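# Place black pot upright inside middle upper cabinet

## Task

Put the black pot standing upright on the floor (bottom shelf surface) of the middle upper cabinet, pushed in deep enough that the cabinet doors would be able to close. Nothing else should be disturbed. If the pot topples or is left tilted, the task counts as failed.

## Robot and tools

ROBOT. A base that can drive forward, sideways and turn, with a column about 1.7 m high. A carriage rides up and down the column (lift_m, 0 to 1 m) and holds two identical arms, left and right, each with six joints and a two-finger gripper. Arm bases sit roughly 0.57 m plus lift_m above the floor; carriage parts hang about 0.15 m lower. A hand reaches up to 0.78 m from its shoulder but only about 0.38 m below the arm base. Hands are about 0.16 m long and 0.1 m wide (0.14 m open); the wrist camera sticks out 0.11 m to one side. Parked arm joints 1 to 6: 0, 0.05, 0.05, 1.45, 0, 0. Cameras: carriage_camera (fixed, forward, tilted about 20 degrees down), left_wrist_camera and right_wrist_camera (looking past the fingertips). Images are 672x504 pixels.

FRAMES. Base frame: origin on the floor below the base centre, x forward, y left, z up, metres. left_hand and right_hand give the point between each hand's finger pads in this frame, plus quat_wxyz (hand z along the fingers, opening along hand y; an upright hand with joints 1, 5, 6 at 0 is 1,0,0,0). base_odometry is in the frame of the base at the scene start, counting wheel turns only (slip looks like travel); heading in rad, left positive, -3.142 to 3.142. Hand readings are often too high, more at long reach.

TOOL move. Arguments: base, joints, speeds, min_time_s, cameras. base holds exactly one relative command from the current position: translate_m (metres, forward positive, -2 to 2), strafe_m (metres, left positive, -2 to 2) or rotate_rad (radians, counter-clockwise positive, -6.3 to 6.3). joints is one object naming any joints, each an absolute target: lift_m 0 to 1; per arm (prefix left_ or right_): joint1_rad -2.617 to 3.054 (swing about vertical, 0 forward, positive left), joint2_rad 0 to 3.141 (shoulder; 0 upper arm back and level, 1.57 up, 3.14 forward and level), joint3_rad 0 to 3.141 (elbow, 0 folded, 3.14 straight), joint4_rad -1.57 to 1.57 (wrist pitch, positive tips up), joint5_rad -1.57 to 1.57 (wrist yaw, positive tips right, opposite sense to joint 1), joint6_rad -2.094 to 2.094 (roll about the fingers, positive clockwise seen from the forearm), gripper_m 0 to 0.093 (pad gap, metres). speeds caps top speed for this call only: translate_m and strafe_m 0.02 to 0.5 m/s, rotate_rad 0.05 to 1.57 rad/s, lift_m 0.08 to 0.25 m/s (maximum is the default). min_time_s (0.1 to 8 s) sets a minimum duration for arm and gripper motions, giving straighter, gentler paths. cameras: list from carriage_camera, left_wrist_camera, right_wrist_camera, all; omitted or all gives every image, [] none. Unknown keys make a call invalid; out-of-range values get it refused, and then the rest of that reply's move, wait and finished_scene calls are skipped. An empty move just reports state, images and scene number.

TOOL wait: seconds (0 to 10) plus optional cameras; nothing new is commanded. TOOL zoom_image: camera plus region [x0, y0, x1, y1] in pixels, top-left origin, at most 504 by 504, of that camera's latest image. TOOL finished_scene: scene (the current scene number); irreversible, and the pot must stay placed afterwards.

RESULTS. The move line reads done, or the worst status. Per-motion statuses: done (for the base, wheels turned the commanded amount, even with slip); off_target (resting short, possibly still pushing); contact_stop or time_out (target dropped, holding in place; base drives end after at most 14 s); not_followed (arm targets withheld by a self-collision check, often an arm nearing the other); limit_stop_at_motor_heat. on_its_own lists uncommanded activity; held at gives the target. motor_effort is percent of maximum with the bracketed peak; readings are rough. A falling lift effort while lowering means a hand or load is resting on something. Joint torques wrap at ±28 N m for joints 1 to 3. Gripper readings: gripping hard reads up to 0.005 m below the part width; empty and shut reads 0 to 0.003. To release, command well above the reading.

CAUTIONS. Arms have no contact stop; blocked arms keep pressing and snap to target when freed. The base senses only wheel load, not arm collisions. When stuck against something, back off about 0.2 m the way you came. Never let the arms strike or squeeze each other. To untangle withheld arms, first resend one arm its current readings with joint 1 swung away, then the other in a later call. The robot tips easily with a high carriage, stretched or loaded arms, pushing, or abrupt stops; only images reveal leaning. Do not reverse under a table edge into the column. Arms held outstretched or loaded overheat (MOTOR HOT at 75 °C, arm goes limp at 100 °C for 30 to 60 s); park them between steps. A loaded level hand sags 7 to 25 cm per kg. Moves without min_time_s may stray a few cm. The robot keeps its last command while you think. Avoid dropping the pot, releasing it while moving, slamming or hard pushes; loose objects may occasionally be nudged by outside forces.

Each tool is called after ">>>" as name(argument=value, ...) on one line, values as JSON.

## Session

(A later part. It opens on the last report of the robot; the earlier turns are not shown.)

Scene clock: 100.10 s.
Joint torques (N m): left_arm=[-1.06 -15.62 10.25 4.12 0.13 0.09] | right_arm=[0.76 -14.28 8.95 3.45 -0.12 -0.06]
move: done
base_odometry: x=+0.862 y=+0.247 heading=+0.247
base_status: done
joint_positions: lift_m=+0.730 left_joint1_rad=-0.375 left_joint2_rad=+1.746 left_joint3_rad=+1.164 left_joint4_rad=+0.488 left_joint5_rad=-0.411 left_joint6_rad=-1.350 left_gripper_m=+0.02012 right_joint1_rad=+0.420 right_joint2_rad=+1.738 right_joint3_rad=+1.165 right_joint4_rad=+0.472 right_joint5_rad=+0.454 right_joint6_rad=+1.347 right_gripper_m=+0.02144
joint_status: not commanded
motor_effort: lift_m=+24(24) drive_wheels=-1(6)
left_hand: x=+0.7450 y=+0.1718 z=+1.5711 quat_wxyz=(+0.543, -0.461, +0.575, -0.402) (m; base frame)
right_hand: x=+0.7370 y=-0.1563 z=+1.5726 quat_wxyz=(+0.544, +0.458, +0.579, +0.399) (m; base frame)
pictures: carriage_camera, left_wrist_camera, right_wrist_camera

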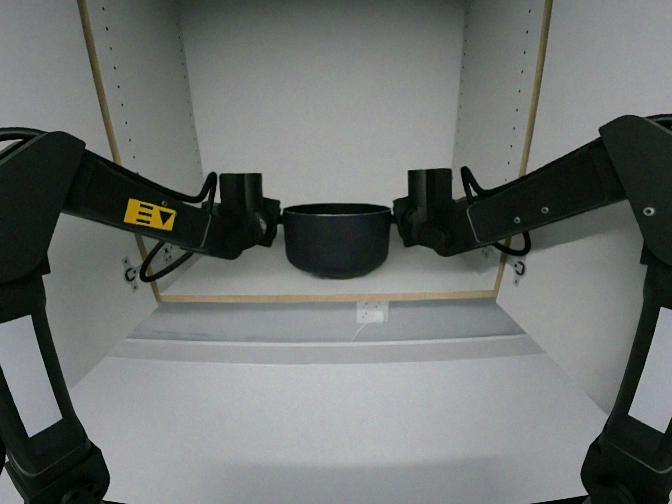

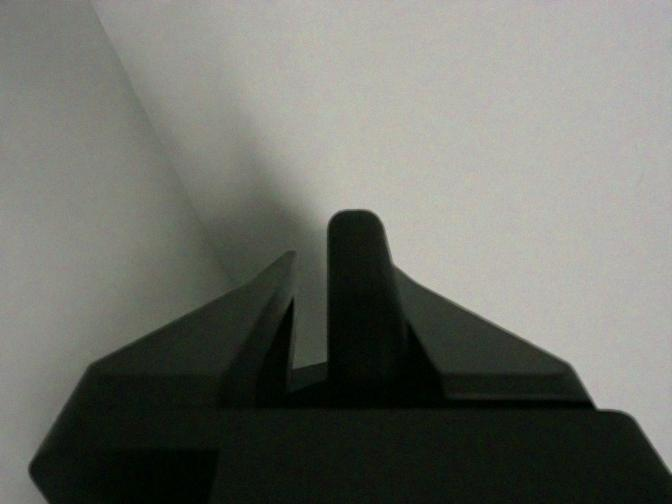

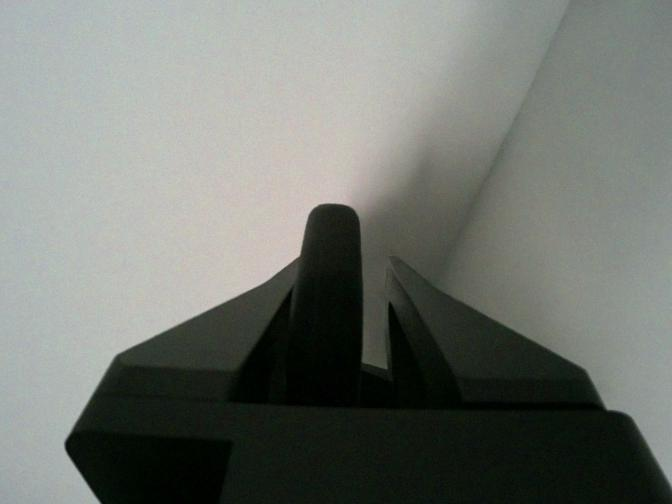

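>>> move(joints={"lift_m":0.71}, speeds={"lift_m":0.08}, cameras=[])

>>> move(joints={"lift_m":0.7}, speeds={"lift_m":0.08}, cameras=["carriage_camera"])

Scene clock: 101.47 s.
Joint torques (N m): left_arm=[-1.1 -15.6 10.21 4.07 0.11 0.11] | right_arm=[0.72 -14.15 9.02 3.47 -0.11 -0.06]
move: done
base_odometry: x=+0.862 y=+0.247 heading=+0.247
base_status: not commanded
joint_positions: lift_m=+0.710 left_joint1_rad=-0.375 left_joint2_rad=+1.746 left_joint3_rad=+1.164 left_joint4_rad=+0.488 left_joint5_rad=-0.411 left_joint6_rad=-1.350 left_gripper_m=+0.02012 right_joint1_rad=+0.420 right_joint2_rad=+1.738 right_joint3_rad=+1.165 right_joint4_rad=+0.473 right_joint5_rad=+0.454 right_joint6_rad=+1.347 right_gripper_m=+0.02144
joint_status: all done
motor_effort: lift_m=+23(23) drive_wheels=-3(3)
left_hand: x=+0.7450 y=+0.1718 z=+1.5513 quat_wxyz=(+0.543, -0.461, +0.575, -0.402) (m; base frame)
right_hand: x=+0.7370 y=-0.1563 z=+1.5529 quat_wxyz=(+0.544, +0.458, +0.579, +0.399) (m; base frame)
pictures: none
No camera images: "cameras" was empty.

Scene clock: 101.97 s.
Joint torques (N m): left_arm=[-1.03 -15.61 10.17 3.82 0.12 0.07] | right_arm=[0.62 -14.23 9.09 3.18 -0.13 0]
move: done
base_odometry: x=+0.862 y=+0.247 heading=+0.247
base_status: not commanded
joint_positions: lift_m=+0.700 left_joint1_rad=-0.375 left_joint2_rad=+1.746 left_joint3_rad=+1.164 left_joint4_rad=+0.512 left_joint5_rad=-0.411 left_joint6_rad=-1.347 left_gripper_m=+0.02012 right_joint1_rad=+0.420 right_joint2_rad=+1.738 right_joint3_rad=+1.165 right_joint4_rad=+0.497 right_joint5_rad=+0.454 right_joint6_rad=+1.343 right_gripper_m=+0.02143
joint_status: all done
motor_effort: lift_m=+22(23) drive_wheels=-1(3)
left_hand: x=+0.7454 y=+0.1716 z=+1.5470 quat_wxyz=(+0.548, -0.458, +0.568, -0.409) (m; base frame)
right_hand: x=+0.7374 y=-0.1562 z=+1.5486 quat_wxyz=(+0.549, +0.455, +0.572, +0.406) (m; base frame)
pictures: carriage_camera

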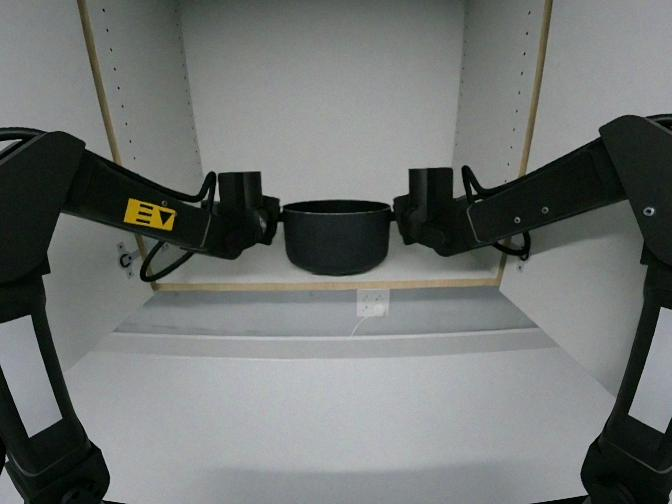

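>>> move(joints={"lift_m":0.688}, speeds={"lift_m":0.08}, cameras=[])

>>> move(joints={"lift_m":0.68}, speeds={"lift_m":0.08})

Scene clock: 103.03 s.
Joint torques (N m): left_arm=[-1.02 -15.6 10.21 3.4 0.13 -0.05] | right_arm=[0.69 -13.91 8.92 2.77 -0.13 0.12]
move: done
base_odometry: x=+0.862 y=+0.247 heading=+0.247
base_status: not commanded
joint_positions: lift_m=+0.688 left_joint1_rad=-0.375 left_joint2_rad=+1.746 left_joint3_rad=+1.164 left_joint4_rad=+0.550 left_joint5_rad=-0.411 left_joint6_rad=-1.335 left_gripper_m=+0.02011 right_joint1_rad=+0.420 right_joint2_rad=+1.736 right_joint3_rad=+1.165 right_joint4_rad=+0.533 right_joint5_rad=+0.454 right_joint6_rad=+1.330 right_gripper_m=+0.02143
joint_status: all done
motor_effort: lift_m=+22(22) drive_wheels=-1(3)
left_hand: x=+0.7458 y=+0.1715 z=+1.5438 quat_wxyz=(+0.558, -0.451, +0.558, -0.418) (m; base frame)
right_hand: x=+0.7376 y=-0.1561 z=+1.5456 quat_wxyz=(+0.558, +0.449, +0.562, +0.415) (m; base frame)
pictures: none
No camera images: "cameras" was empty.

Scene clock: 103.50 s.
Joint torques (N m): left_arm=[-1.03 -15.38 10.22 3.14 0.13 -0.11] | right_arm=[0.73 -13.67 8.98 2.58 -0.14 0.24]
move: done
base_odometry: x=+0.862 y=+0.247 heading=+0.247
base_status: not commanded
joint_positions: lift_m=+0.680 left_joint1_rad=-0.375 left_joint2_rad=+1.745 left_joint3_rad=+1.164 left_joint4_rad=+0.572 left_joint5_rad=-0.411 left_joint6_rad=-1.331 left_gripper_m=+0.02011 right_joint1_rad=+0.420 right_joint2_rad=+1.733 right_joint3_rad=+1.165 right_joint4_rad=+0.552 right_joint5_rad=+0.454 right_joint6_rad=+1.321 right_gripper_m=+0.02143
joint_status: all done
motor_effort: lift_m=+21(22) drive_wheels=-2(2)
left_hand: x=+0.7458 y=+0.1715 z=+1.5412 quat_wxyz=(+0.563, -0.447, +0.552, -0.423) (m; base frame)
right_hand: x=+0.7372 y=-0.1563 z=+1.5437 quat_wxyz=(+0.563, +0.444, +0.556, +0.419) (m; base frame)
pictures: carriage_camera, left_wrist_camera, right_wrist_camera

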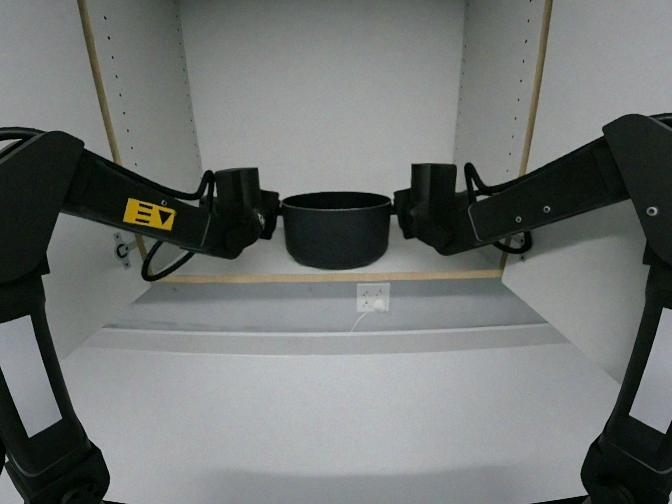

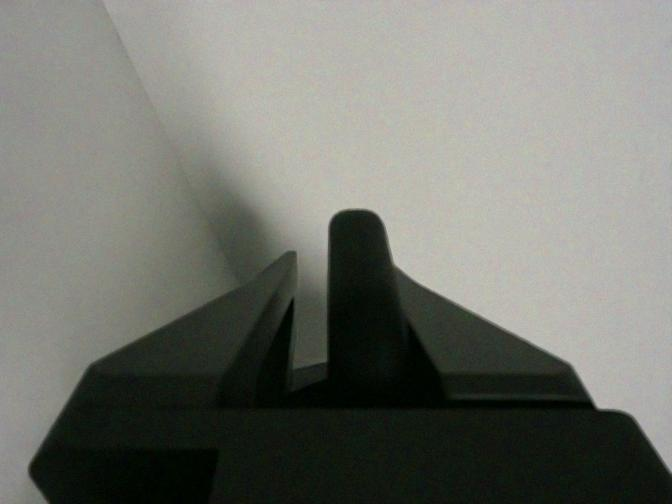

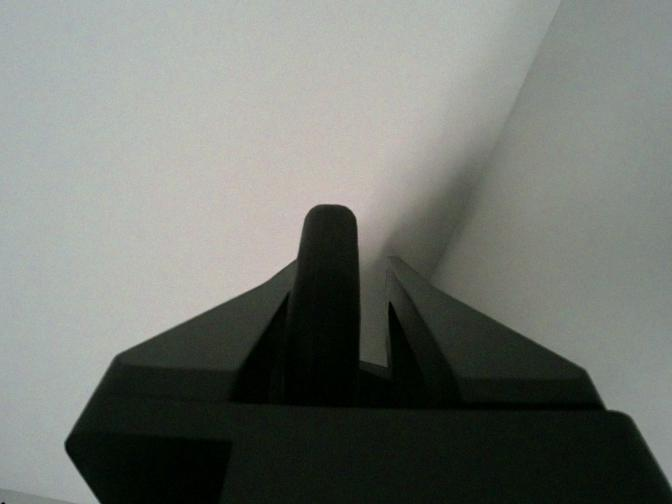

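>>> move(joints={"left_gripper_m":0.035,"right_gripper_m":0.035}, min_time_s=3)

Scene clock: 110.37 s.
Joint torques (N m): left_arm=[-0.88 -15.46 10.21 3.12 0.15 -0.03] | right_arm=[0.55 -13.57 9.03 2.42 -0.17 0.1]
move: done
base_odometry: x=+0.862 y=+0.247 heading=+0.247
base_status: not commanded
joint_positions: lift_m=+0.680 left_joint1_rad=-0.376 left_joint2_rad=+1.745 left_joint3_rad=+1.164 left_joint4_rad=+0.574 left_joint5_rad=-0.413 left_joint6_rad=-1.336 left_gripper_m=+0.03492 right_joint1_rad=+0.422 right_joint2_rad=+1.733 right_joint3_rad=+1.165 right_joint4_rad=+0.564 right_joint5_rad=+0.454 right_joint6_rad=+1.335 right_gripper_m=+0.03491
joint_status: all done
motor_effort: lift_m=+21(21) drive_wheels=-1(3)
left_hand: x=+0.7457 y=+0.1711 z=+1.5419 quat_wxyz=(+0.562, -0.449, +0.549, -0.426) (m; base frame)
right_hand: x=+0.7369 y=-0.1553 z=+1.5465 quat_wxyz=(+0.562, +0.447, +0.549, +0.428) (m; base frame)
pictures: carriage_camera, left_wrist_camera, right_wrist_camera

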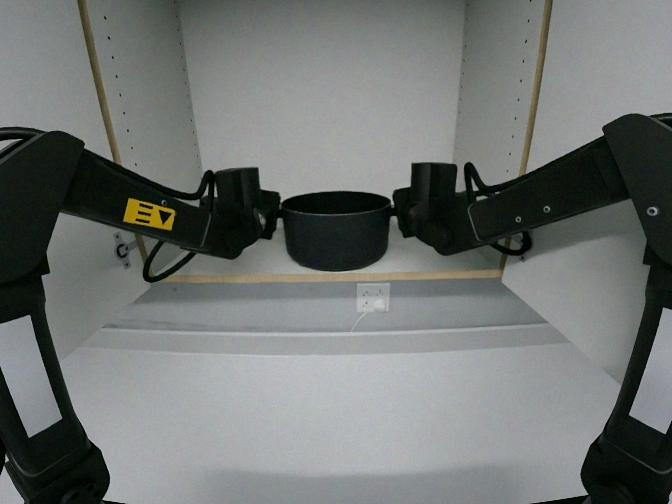

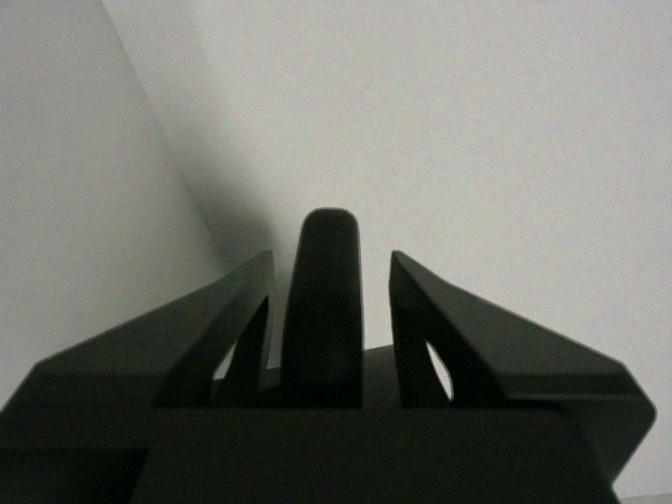

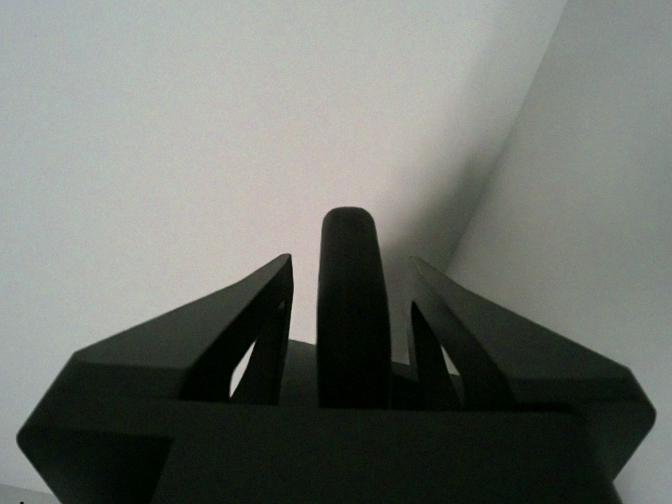

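>>> move(joints={"left_gripper_m":0.06,"right_gripper_m":0.06}, min_time_s=1, cameras=[])

>>> move(base={"translate_m":-0.1}, speeds={"translate_m":0.06})

Scene clock: 112.47 s.
Joint torques (N m): left_arm=[-0.62 -15.17 9.98 2.63 0.15 -0.03] | right_arm=[0.32 -12.72 9.06 2.17 -0.17 0.06]
move: done
base_odometry: x=+0.862 y=+0.247 heading=+0.247
base_status: not commanded
joint_positions: lift_m=+0.680 left_joint1_rad=-0.379 left_joint2_rad=+1.743 left_joint3_rad=+1.167 left_joint4_rad=+0.616 left_joint5_rad=-0.411 left_joint6_rad=-1.338 left_gripper_m=+0.05989 right_joint1_rad=+0.424 right_joint2_rad=+1.725 right_joint3_rad=+1.165 right_joint4_rad=+0.588 right_joint5_rad=+0.453 right_joint6_rad=+1.336 right_gripper_m=+0.05988
joint_status: all done
on_its_own: left_joint4_rad moved +0.042 to your old target +0.650
motor_effort: lift_m=+21(21) drive_wheels=-2(3)
left_hand: x=+0.7450 y=+0.1696 z=+1.5537 quat_wxyz=(+0.568, -0.444, +0.534, -0.441) (m; base frame)
right_hand: x=+0.7352 y=-0.1546 z=+1.5559 quat_wxyz=(+0.566, +0.444, +0.539, +0.439) (m; base frame)
pictures: none
No camera images: "cameras" was empty.

Scene clock: 114.67 s.
Joint torques (N m): left_arm=[-0.66 -15.19 9.92 2.6 0.12 -0.01] | right_arm=[0.29 -12.36 9.05 2.14 -0.17 0.06]
move: done
base_odometry: x=+0.765 y=+0.222 heading=+0.246
base_status: done
joint_positions: lift_m=+0.680 left_joint1_rad=-0.379 left_joint2_rad=+1.743 left_joint3_rad=+1.167 left_joint4_rad=+0.618 left_joint5_rad=-0.408 left_joint6_rad=-1.339 left_gripper_m=+0.05990 right_joint1_rad=+0.426 right_joint2_rad=+1.721 right_joint3_rad=+1.165 right_joint4_rad=+0.590 right_joint5_rad=+0.453 right_joint6_rad=+1.336 right_gripper_m=+0.05988
joint_status: not commanded
motor_effort: lift_m=+21(21) drive_wheels=+1(10)
left_hand: x=+0.7450 y=+0.1691 z=+1.5542 quat_wxyz=(+0.568, -0.443, +0.534, -0.443) (m; base frame)
right_hand: x=+0.7343 y=-0.1540 z=+1.5583 quat_wxyz=(+0.566, +0.443, +0.537, +0.441) (m; base frame)
pictures: carriage_camera, left_wrist_camera, right_wrist_camera

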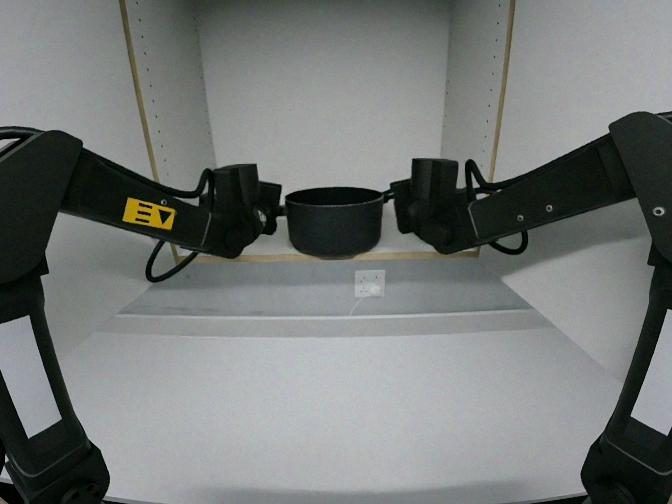

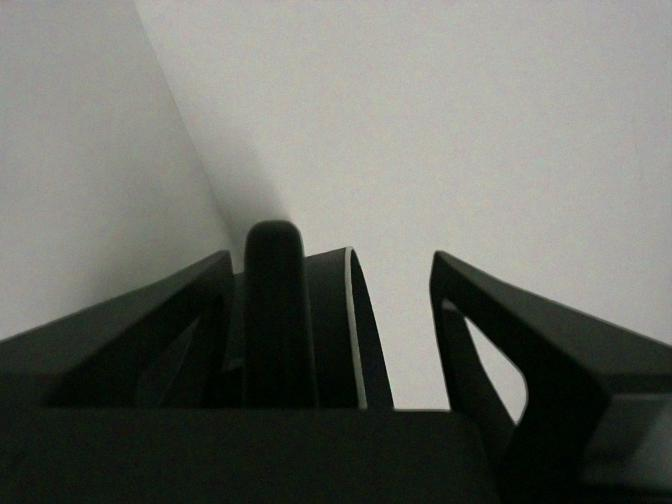

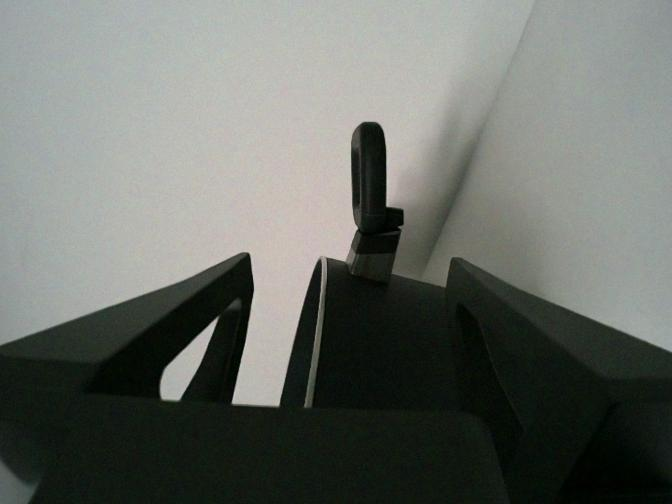

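>>> move(joints={"lift_m":0.667,"left_gripper_m":0.085,"right_gripper_m":0.085}, speeds={"lift_m":0.08})

Scene clock: 116.00 s.
Joint torques (N m): left_arm=[-0.69 -14.05 9.35 2.43 0.14 -0.02] | right_arm=[0.29 -11.92 8.66 2.09 -0.18 0.05]
move: done
base_odometry: x=+0.765 y=+0.222 heading=+0.246
base_status: not commanded
joint_positions: lift_m=+0.667 left_joint1_rad=-0.379 left_joint2_rad=+1.734 left_joint3_rad=+1.173 left_joint4_rad=+0.630 left_joint5_rad=-0.408 left_joint6_rad=-1.339 left_gripper_m=+0.08488 right_joint1_rad=+0.426 right_joint2_rad=+1.717 right_joint3_rad=+1.169 right_joint4_rad=+0.593 right_joint5_rad=+0.453 right_joint6_rad=+1.337 right_gripper_m=+0.08488
joint_status: all done
motor_effort: lift_m=+21(22) drive_wheels=-3(5)
left_hand: x=+0.7435 y=+0.1697 z=+1.5521 quat_wxyz=(+0.573, -0.440, +0.524, -0.452) (m; base frame)
right_hand: x=+0.7339 y=-0.1541 z=+1.5499 quat_wxyz=(+0.568, +0.442, +0.534, +0.445) (m; base frame)
pictures: carriage_camera, left_wrist_camera, right_wrist_camera

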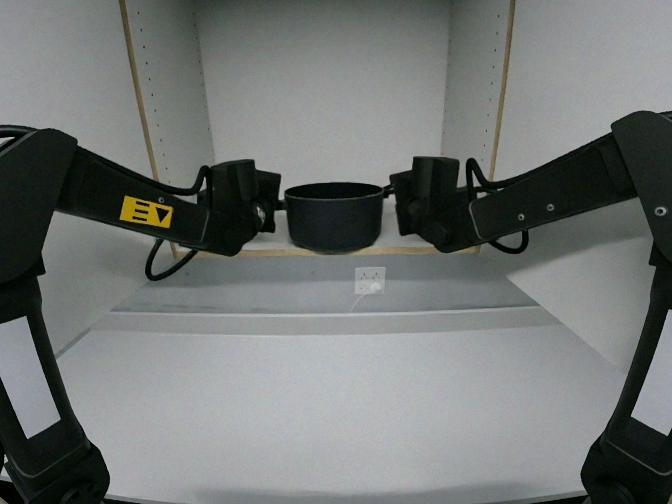

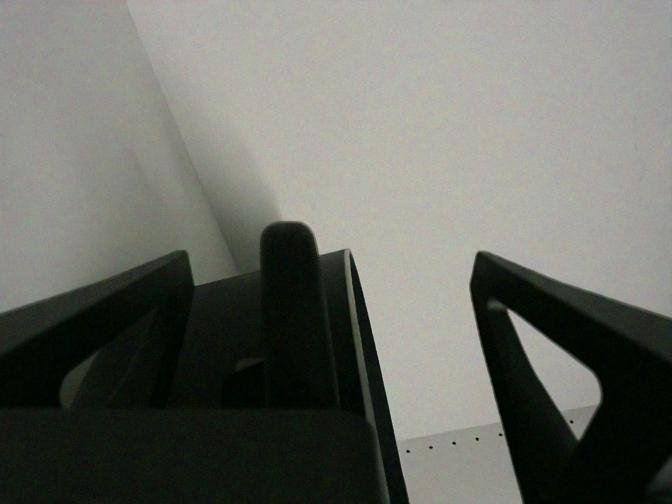

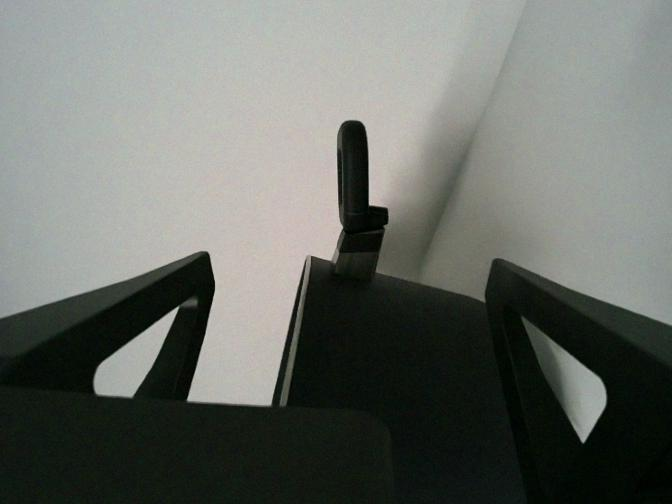

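>>> move(joints={"lift_m":0.66}, base={"translate_m":0.035}, speeds={"translate_m":0.05})

Scene clock: 118.57 s.
Joint torques (N m): left_arm=[-0.4 -13.65 9.24 2.42 0.13 -0.03] | right_arm=[0.21 -11.51 8.69 2.08 -0.16 0.06]
move: done
base_odometry: x=+0.799 y=+0.231 heading=+0.247
base_status: done
joint_positions: lift_m=+0.660 left_joint1_rad=-0.381 left_joint2_rad=+1.729 left_joint3_rad=+1.174 left_joint4_rad=+0.633 left_joint5_rad=-0.408 left_joint6_rad=-1.339 left_gripper_m=+0.08488 right_joint1_rad=+0.426 right_joint2_rad=+1.714 right_joint3_rad=+1.170 right_joint4_rad=+0.595 right_joint5_rad=+0.453 right_joint6_rad=+1.337 right_gripper_m=+0.08488
joint_status: all done
motor_effort: lift_m=+21(21) drive_wheels=-4(9)
left_hand: x=+0.7424 y=+0.1686 z=+1.5484 quat_wxyz=(+0.573, -0.438, +0.522, -0.455) (m; base frame)
right_hand: x=+0.7333 y=-0.1542 z=+1.5453 quat_wxyz=(+0.568, +0.441, +0.531, +0.447) (m; base frame)
pictures: carriage_camera, left_wrist_camera, right_wrist_camera

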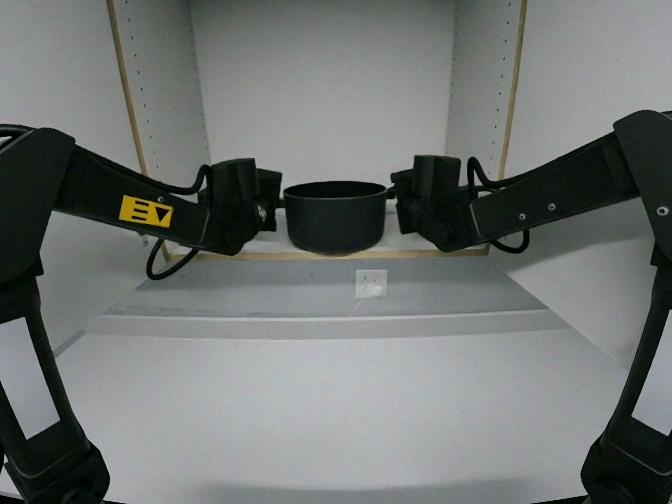

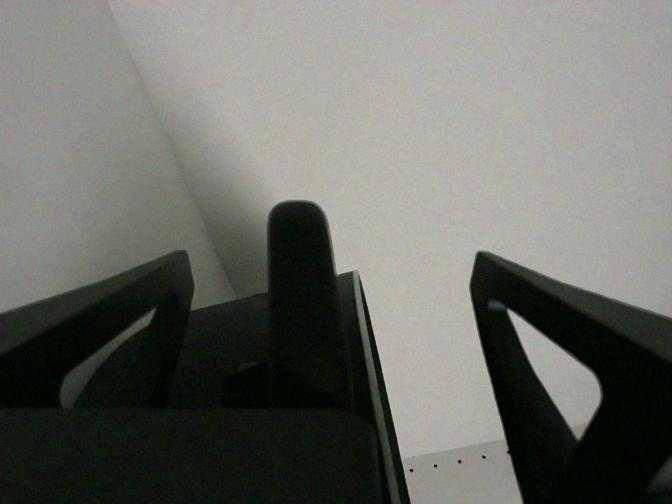

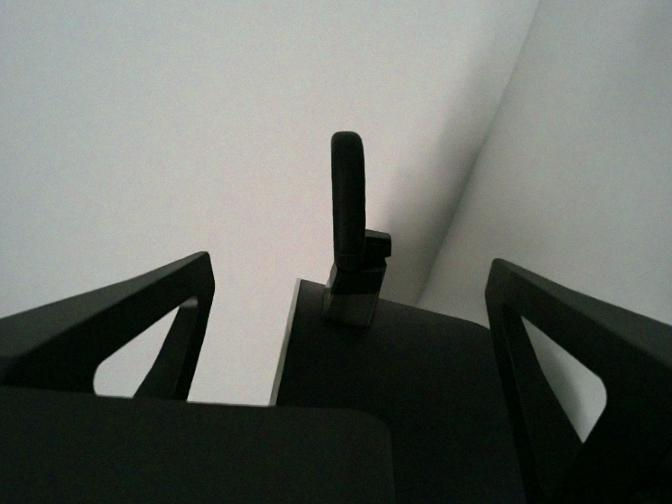

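>>> move(base={"translate_m":0.045}, speeds={"translate_m":0.05})

Scene clock: 120.40 s.
Joint torques (N m): left_arm=[-0.29 -13.67 9.31 2.4 0.13 -0.01] | right_arm=[0.1 -11.56 8.64 2.07 -0.18 0.04]
move: done
base_odometry: x=+0.843 y=+0.242 heading=+0.247
base_status: done
joint_positions: lift_m=+0.660 left_joint1_rad=-0.382 left_joint2_rad=+1.729 left_joint3_rad=+1.174 left_joint4_rad=+0.633 left_joint5_rad=-0.408 left_joint6_rad=-1.339 left_gripper_m=+0.08488 right_joint1_rad=+0.427 right_joint2_rad=+1.714 right_joint3_rad=+1.170 right_joint4_rad=+0.595 right_joint5_rad=+0.452 right_joint6_rad=+1.337 right_gripper_m=+0.08488
joint_status: not commanded
motor_effort: lift_m=+21(21) drive_wheels=+2(10)
left_hand: x=+0.7424 y=+0.1684 z=+1.5484 quat_wxyz=(+0.573, -0.438, +0.522, -0.455) (m; base frame)
right_hand: x=+0.7332 y=-0.1540 z=+1.5454 quat_wxyz=(+0.568, +0.441, +0.532, +0.447) (m; base frame)
pictures: carriage_camera, left_wrist_camera, right_wrist_camera

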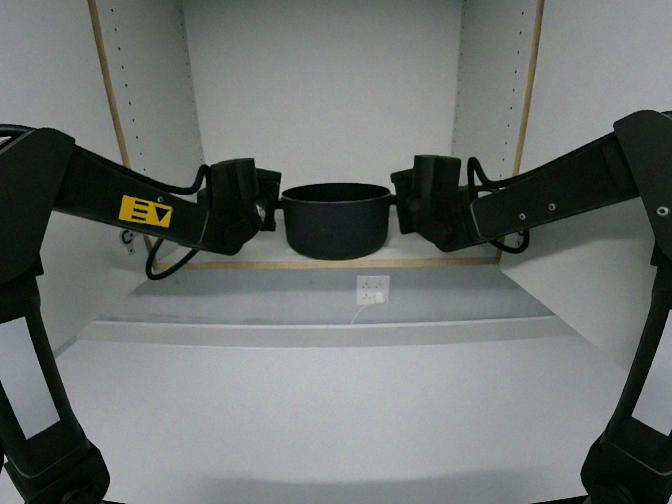

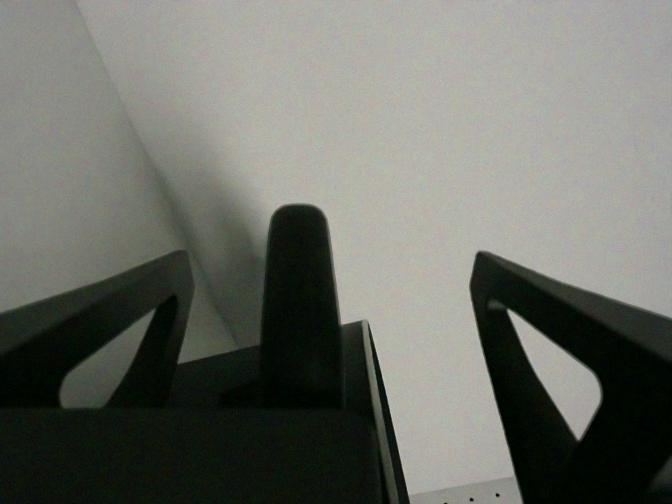

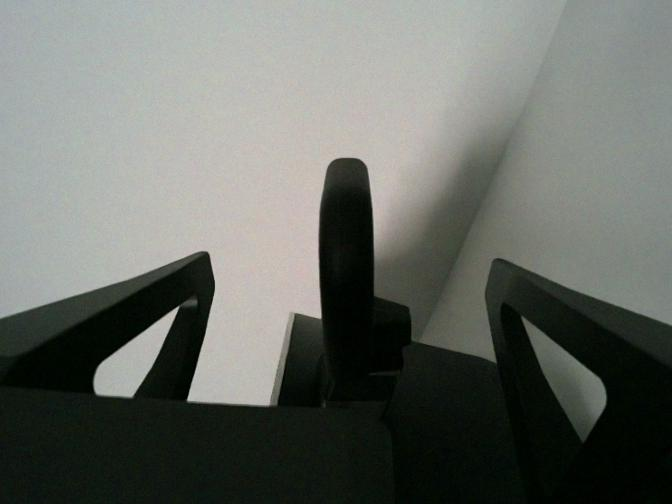

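>>> move(base={"translate_m":0.035}, speeds={"translate_m":0.03})

Scene clock: 122.97 s.
Joint torques (N m): left_arm=[-0.43 -13.63 9.31 2.4 0.15 -0.01] | right_arm=[0.13 -11.6 8.68 2.1 -0.15 0.03]
move: done
base_odometry: x=+0.876 y=+0.251 heading=+0.248
base_status: done
joint_positions: lift_m=+0.660 left_joint1_rad=-0.382 left_joint2_rad=+1.729 left_joint3_rad=+1.174 left_joint4_rad=+0.633 left_joint5_rad=-0.408 left_joint6_rad=-1.339 left_gripper_m=+0.08488 right_joint1_rad=+0.427 right_joint2_rad=+1.714 right_joint3_rad=+1.170 right_joint4_rad=+0.596 right_joint5_rad=+0.452 right_joint6_rad=+1.337 right_gripper_m=+0.08488
joint_status: not commanded
motor_effort: lift_m=+21(21) drive_wheels=+0(9)
left_hand: x=+0.7423 y=+0.1684 z=+1.5487 quat_wxyz=(+0.573, -0.438, +0.521, -0.455) (m; base frame)
right_hand: x=+0.7331 y=-0.1538 z=+1.5455 quat_wxyz=(+0.568, +0.441, +0.531, +0.447) (m; base frame)
pictures: carriage_camera, left_wrist_camera, right_wrist_camera

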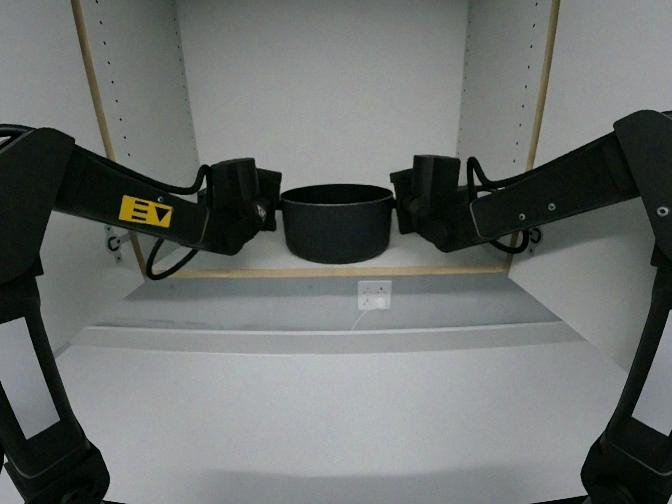

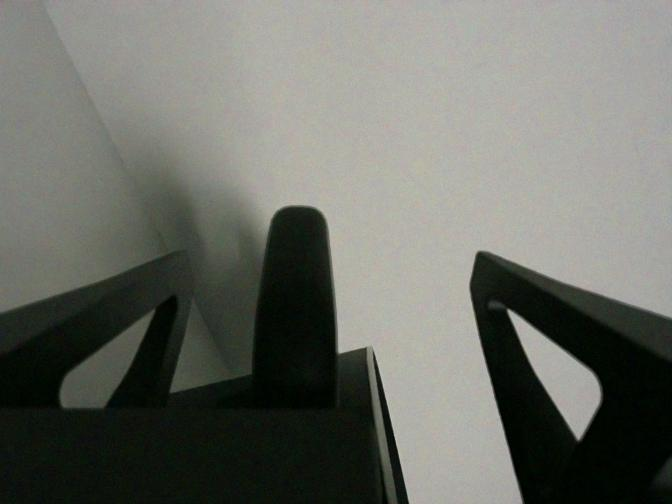

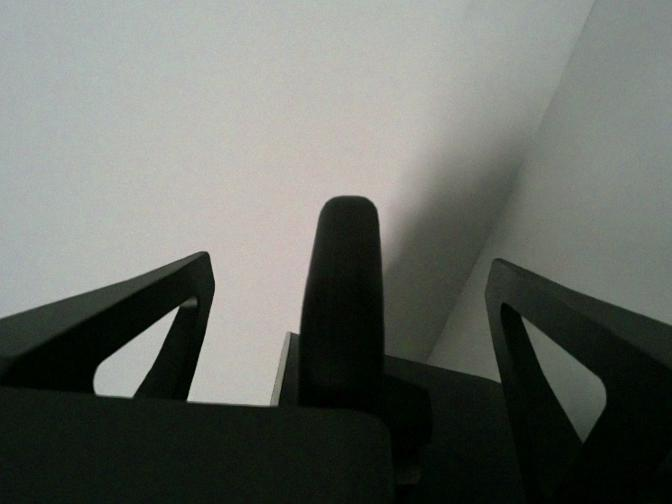

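>>> move(base={"translate_m":0.025}, speeds={"translate_m":0.03})

Scene clock: 124.67 s.
Joint torques (N m): left_arm=[-0.51 -13.57 9.21 2.38 0.14 -0.01] | right_arm=[-0.01 -11.56 8.65 2.07 -0.15 0.04]
move: done
base_odometry: x=+0.901 y=+0.257 heading=+0.248
base_status: done
joint_positions: lift_m=+0.660 left_joint1_rad=-0.382 left_joint2_rad=+1.729 left_joint3_rad=+1.174 left_joint4_rad=+0.634 left_joint5_rad=-0.408 left_joint6_rad=-1.339 left_gripper_m=+0.08488 right_joint1_rad=+0.429 right_joint2_rad=+1.714 right_joint3_rad=+1.170 right_joint4_rad=+0.597 right_joint5_rad=+0.452 right_joint6_rad=+1.337 right_gripper_m=+0.08488
joint_status: not commanded
motor_effort: lift_m=+21(21) drive_wheels=+0(8)
left_hand: x=+0.7422 y=+0.1684 z=+1.5491 quat_wxyz=(+0.573, -0.438, +0.521, -0.456) (m; base frame)
right_hand: x=+0.7328 y=-0.1528 z=+1.5458 quat_wxyz=(+0.568, +0.440, +0.531, +0.448) (m; base frame)
pictures: carriage_camera, left_wrist_camera, right_wrist_camera

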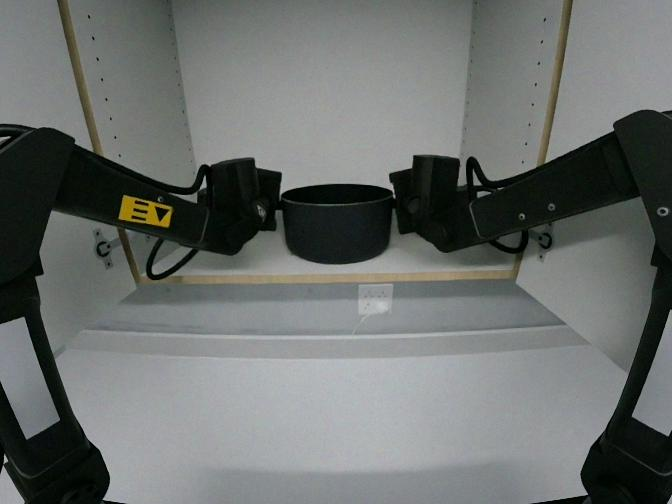

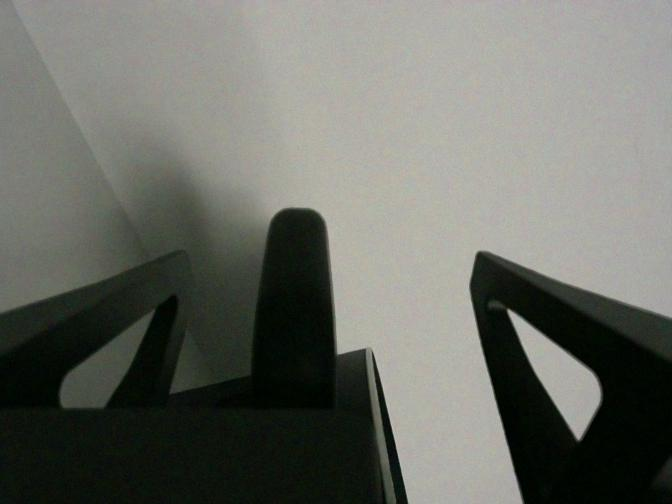

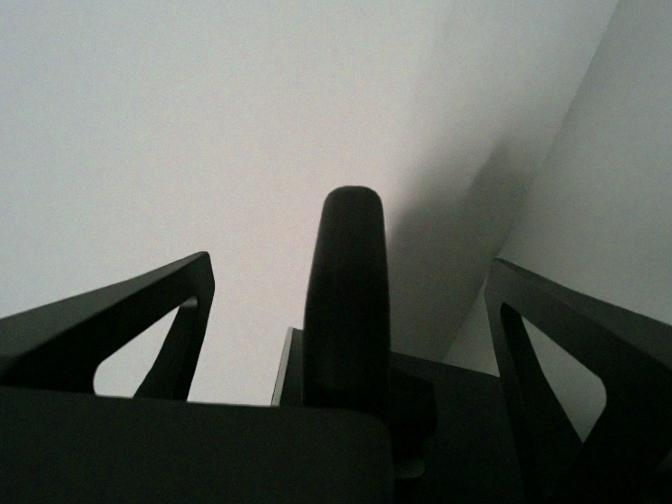

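>>> move(base={"translate_m":-0.05}, speeds={"translate_m":0.04})

Scene clock: 126.90 s.
Joint torques (N m): left_arm=[-0.27 -13.59 9.31 2.4 0.13 -0.02] | right_arm=[0.03 -11.63 8.65 2.04 -0.15 0.03]
move: done
base_odometry: x=+0.852 y=+0.245 heading=+0.248
base_status: done
joint_positions: lift_m=+0.660 left_joint1_rad=-0.383 left_joint2_rad=+1.729 left_joint3_rad=+1.174 left_joint4_rad=+0.634 left_joint5_rad=-0.408 left_joint6_rad=-1.339 left_gripper_m=+0.08488 right_joint1_rad=+0.429 right_joint2_rad=+1.714 right_joint3_rad=+1.170 right_joint4_rad=+0.597 right_joint5_rad=+0.452 right_joint6_rad=+1.337 right_gripper_m=+0.08488
joint_status: not commanded
motor_effort: lift_m=+21(21) drive_wheels=-4(13)
left_hand: x=+0.7420 y=+0.1679 z=+1.5491 quat_wxyz=(+0.573, -0.438, +0.521, -0.456) (m; base frame)
right_hand: x=+0.7328 y=-0.1527 z=+1.5458 quat_wxyz=(+0.568, +0.440, +0.532, +0.448) (m; base frame)
pictures: carriage_camera, left_wrist_camera, right_wrist_camera

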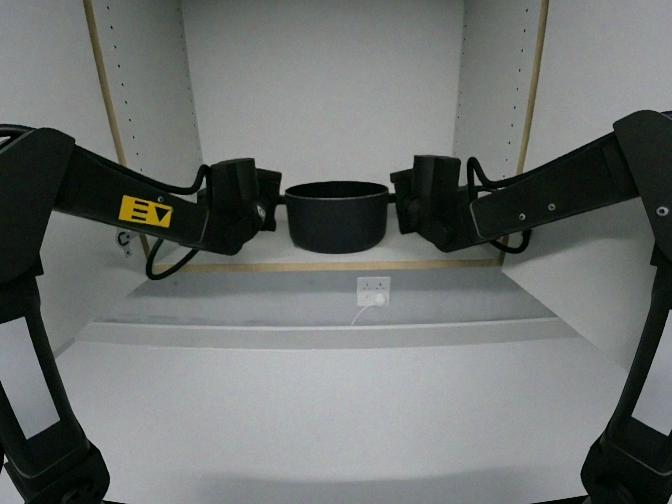

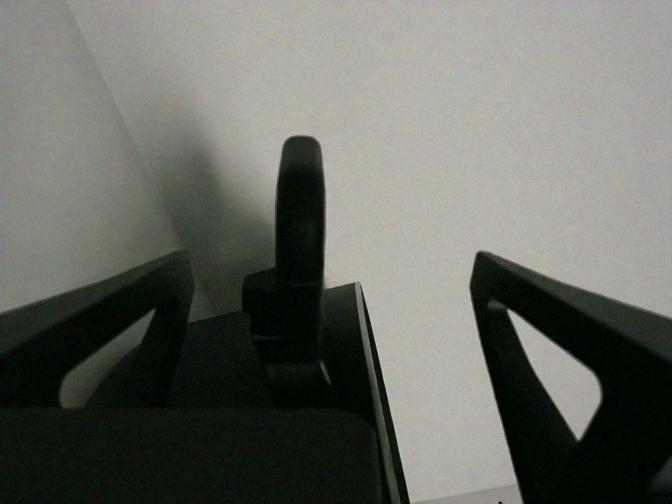

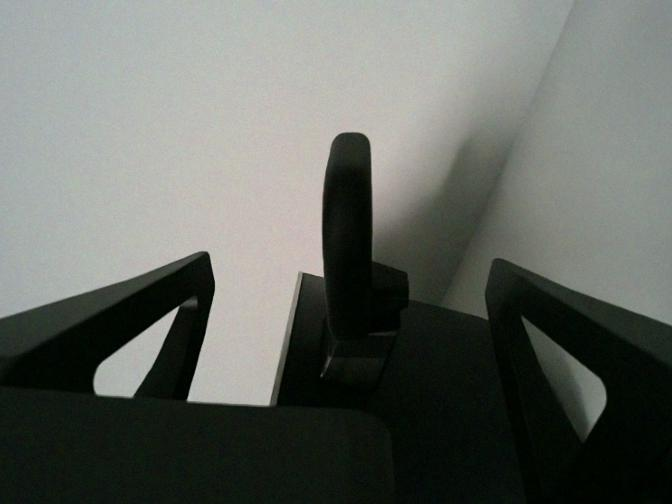

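Clean release now. Backing out fully.

>>> move(base={"translate_m":-0.5}, speeds={"translate_m":0.12}, cameras=["carriage_camera"])

>>> move(joints={"left_joint1_rad":0,"left_joint2_rad":0.05,"left_joint3_rad":0.05,"left_joint4_rad":1.45,"left_joint5_rad":0,"left_joint6_rad":0,"right_joint1_rad":0,"right_joint2_rad":0.05,"right_joint3_rad":0.05,"right_joint4_rad":1.45,"right_joint5_rad":0,"right_joint6_rad":0}, min_time_s=3, cameras=["carriage_camera"])

Scene clock: 132.63 s.
Joint torques (N m): left_arm=[-0.24 -13.59 9.29 2.42 0.12 -0.01] | right_arm=[-0.08 -11.62 8.69 2.06 -0.16 0.05]
move: done
base_odometry: x=+0.367 y=+0.123 heading=+0.248
base_status: done
joint_positions: lift_m=+0.660 left_joint1_rad=-0.383 left_joint2_rad=+1.729 left_joint3_rad=+1.174 left_joint4_rad=+0.634 left_joint5_rad=-0.408 left_joint6_rad=-1.339 left_gripper_m=+0.08488 right_joint1_rad=+0.429 right_joint2_rad=+1.714 right_joint3_rad=+1.170 right_joint4_rad=+0.597 right_joint5_rad=+0.451 right_joint6_rad=+1.337 right_gripper_m=+0.08488
joint_status: not commanded
motor_effort: lift_m=+21(21) drive_wheels=-3(13)
left_hand: x=+0.7420 y=+0.1677 z=+1.5491 quat_wxyz=(+0.573, -0.438, +0.521, -0.456) (m; base frame)
right_hand: x=+0.7328 y=-0.1526 z=+1.5458 quat_wxyz=(+0.568, +0.440, +0.532, +0.449) (m; base frame)
pictures: carriage_camera

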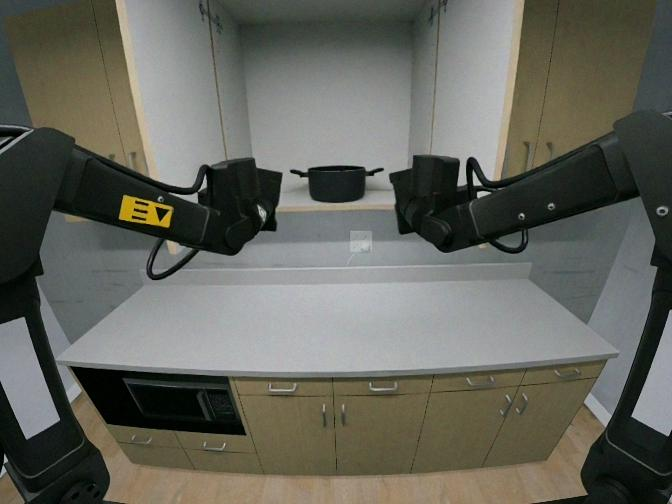

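Scene clock: 135.93 s.
Joint torques (N m): left_arm=[0.57 3.6 4.59 0.04 0.18 0.18] | right_arm=[-0.54 3.81 4.26 -0.16 -0.23 -0.2]
move: done
base_odometry: x=+0.367 y=+0.123 heading=+0.248
base_status: not commanded
joint_positions: lift_m=+0.660 left_joint1_rad=-0.006 left_joint2_rad=+0.056 left_joint3_rad=+0.055 left_joint4_rad=+1.434 left_joint5_rad=-0.014 left_joint6_rad=-0.014 left_gripper_m=+0.08489 right_joint1_rad=+0.006 right_joint2_rad=+0.054 right_joint3_rad=+0.057 right_joint4_rad=+1.440 right_joint5_rad=+0.016 right_joint6_rad=+0.016 right_gripper_m=+0.08489
joint_status: all done
motor_effort: lift_m=+21(21) drive_wheels=-2(3)
left_hand: x=+0.2578 y=+0.3056 z=+1.6661 quat_wxyz=(+0.998, -0.007, +0.069, -0.010) (m; base frame)
right_hand: x=+0.2554 y=-0.3059 z=+1.6667 quat_wxyz=(+0.998, +0.008, +0.064, +0.010) (m; base frame)
pictures: carriage_camera

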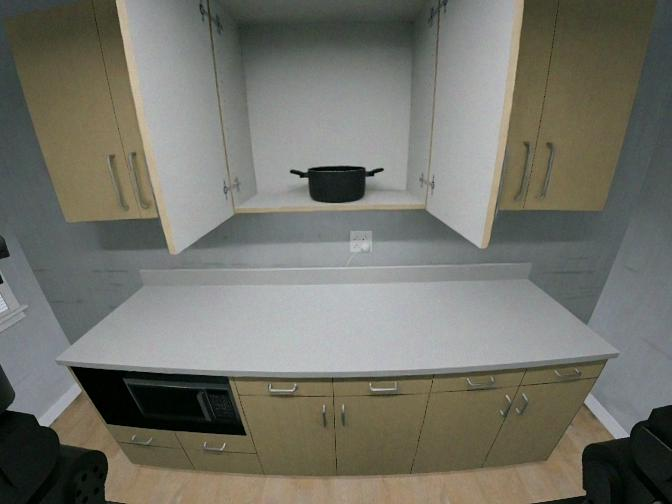

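>>> finished_scene(scene=2)

The scene is finished: the task was done.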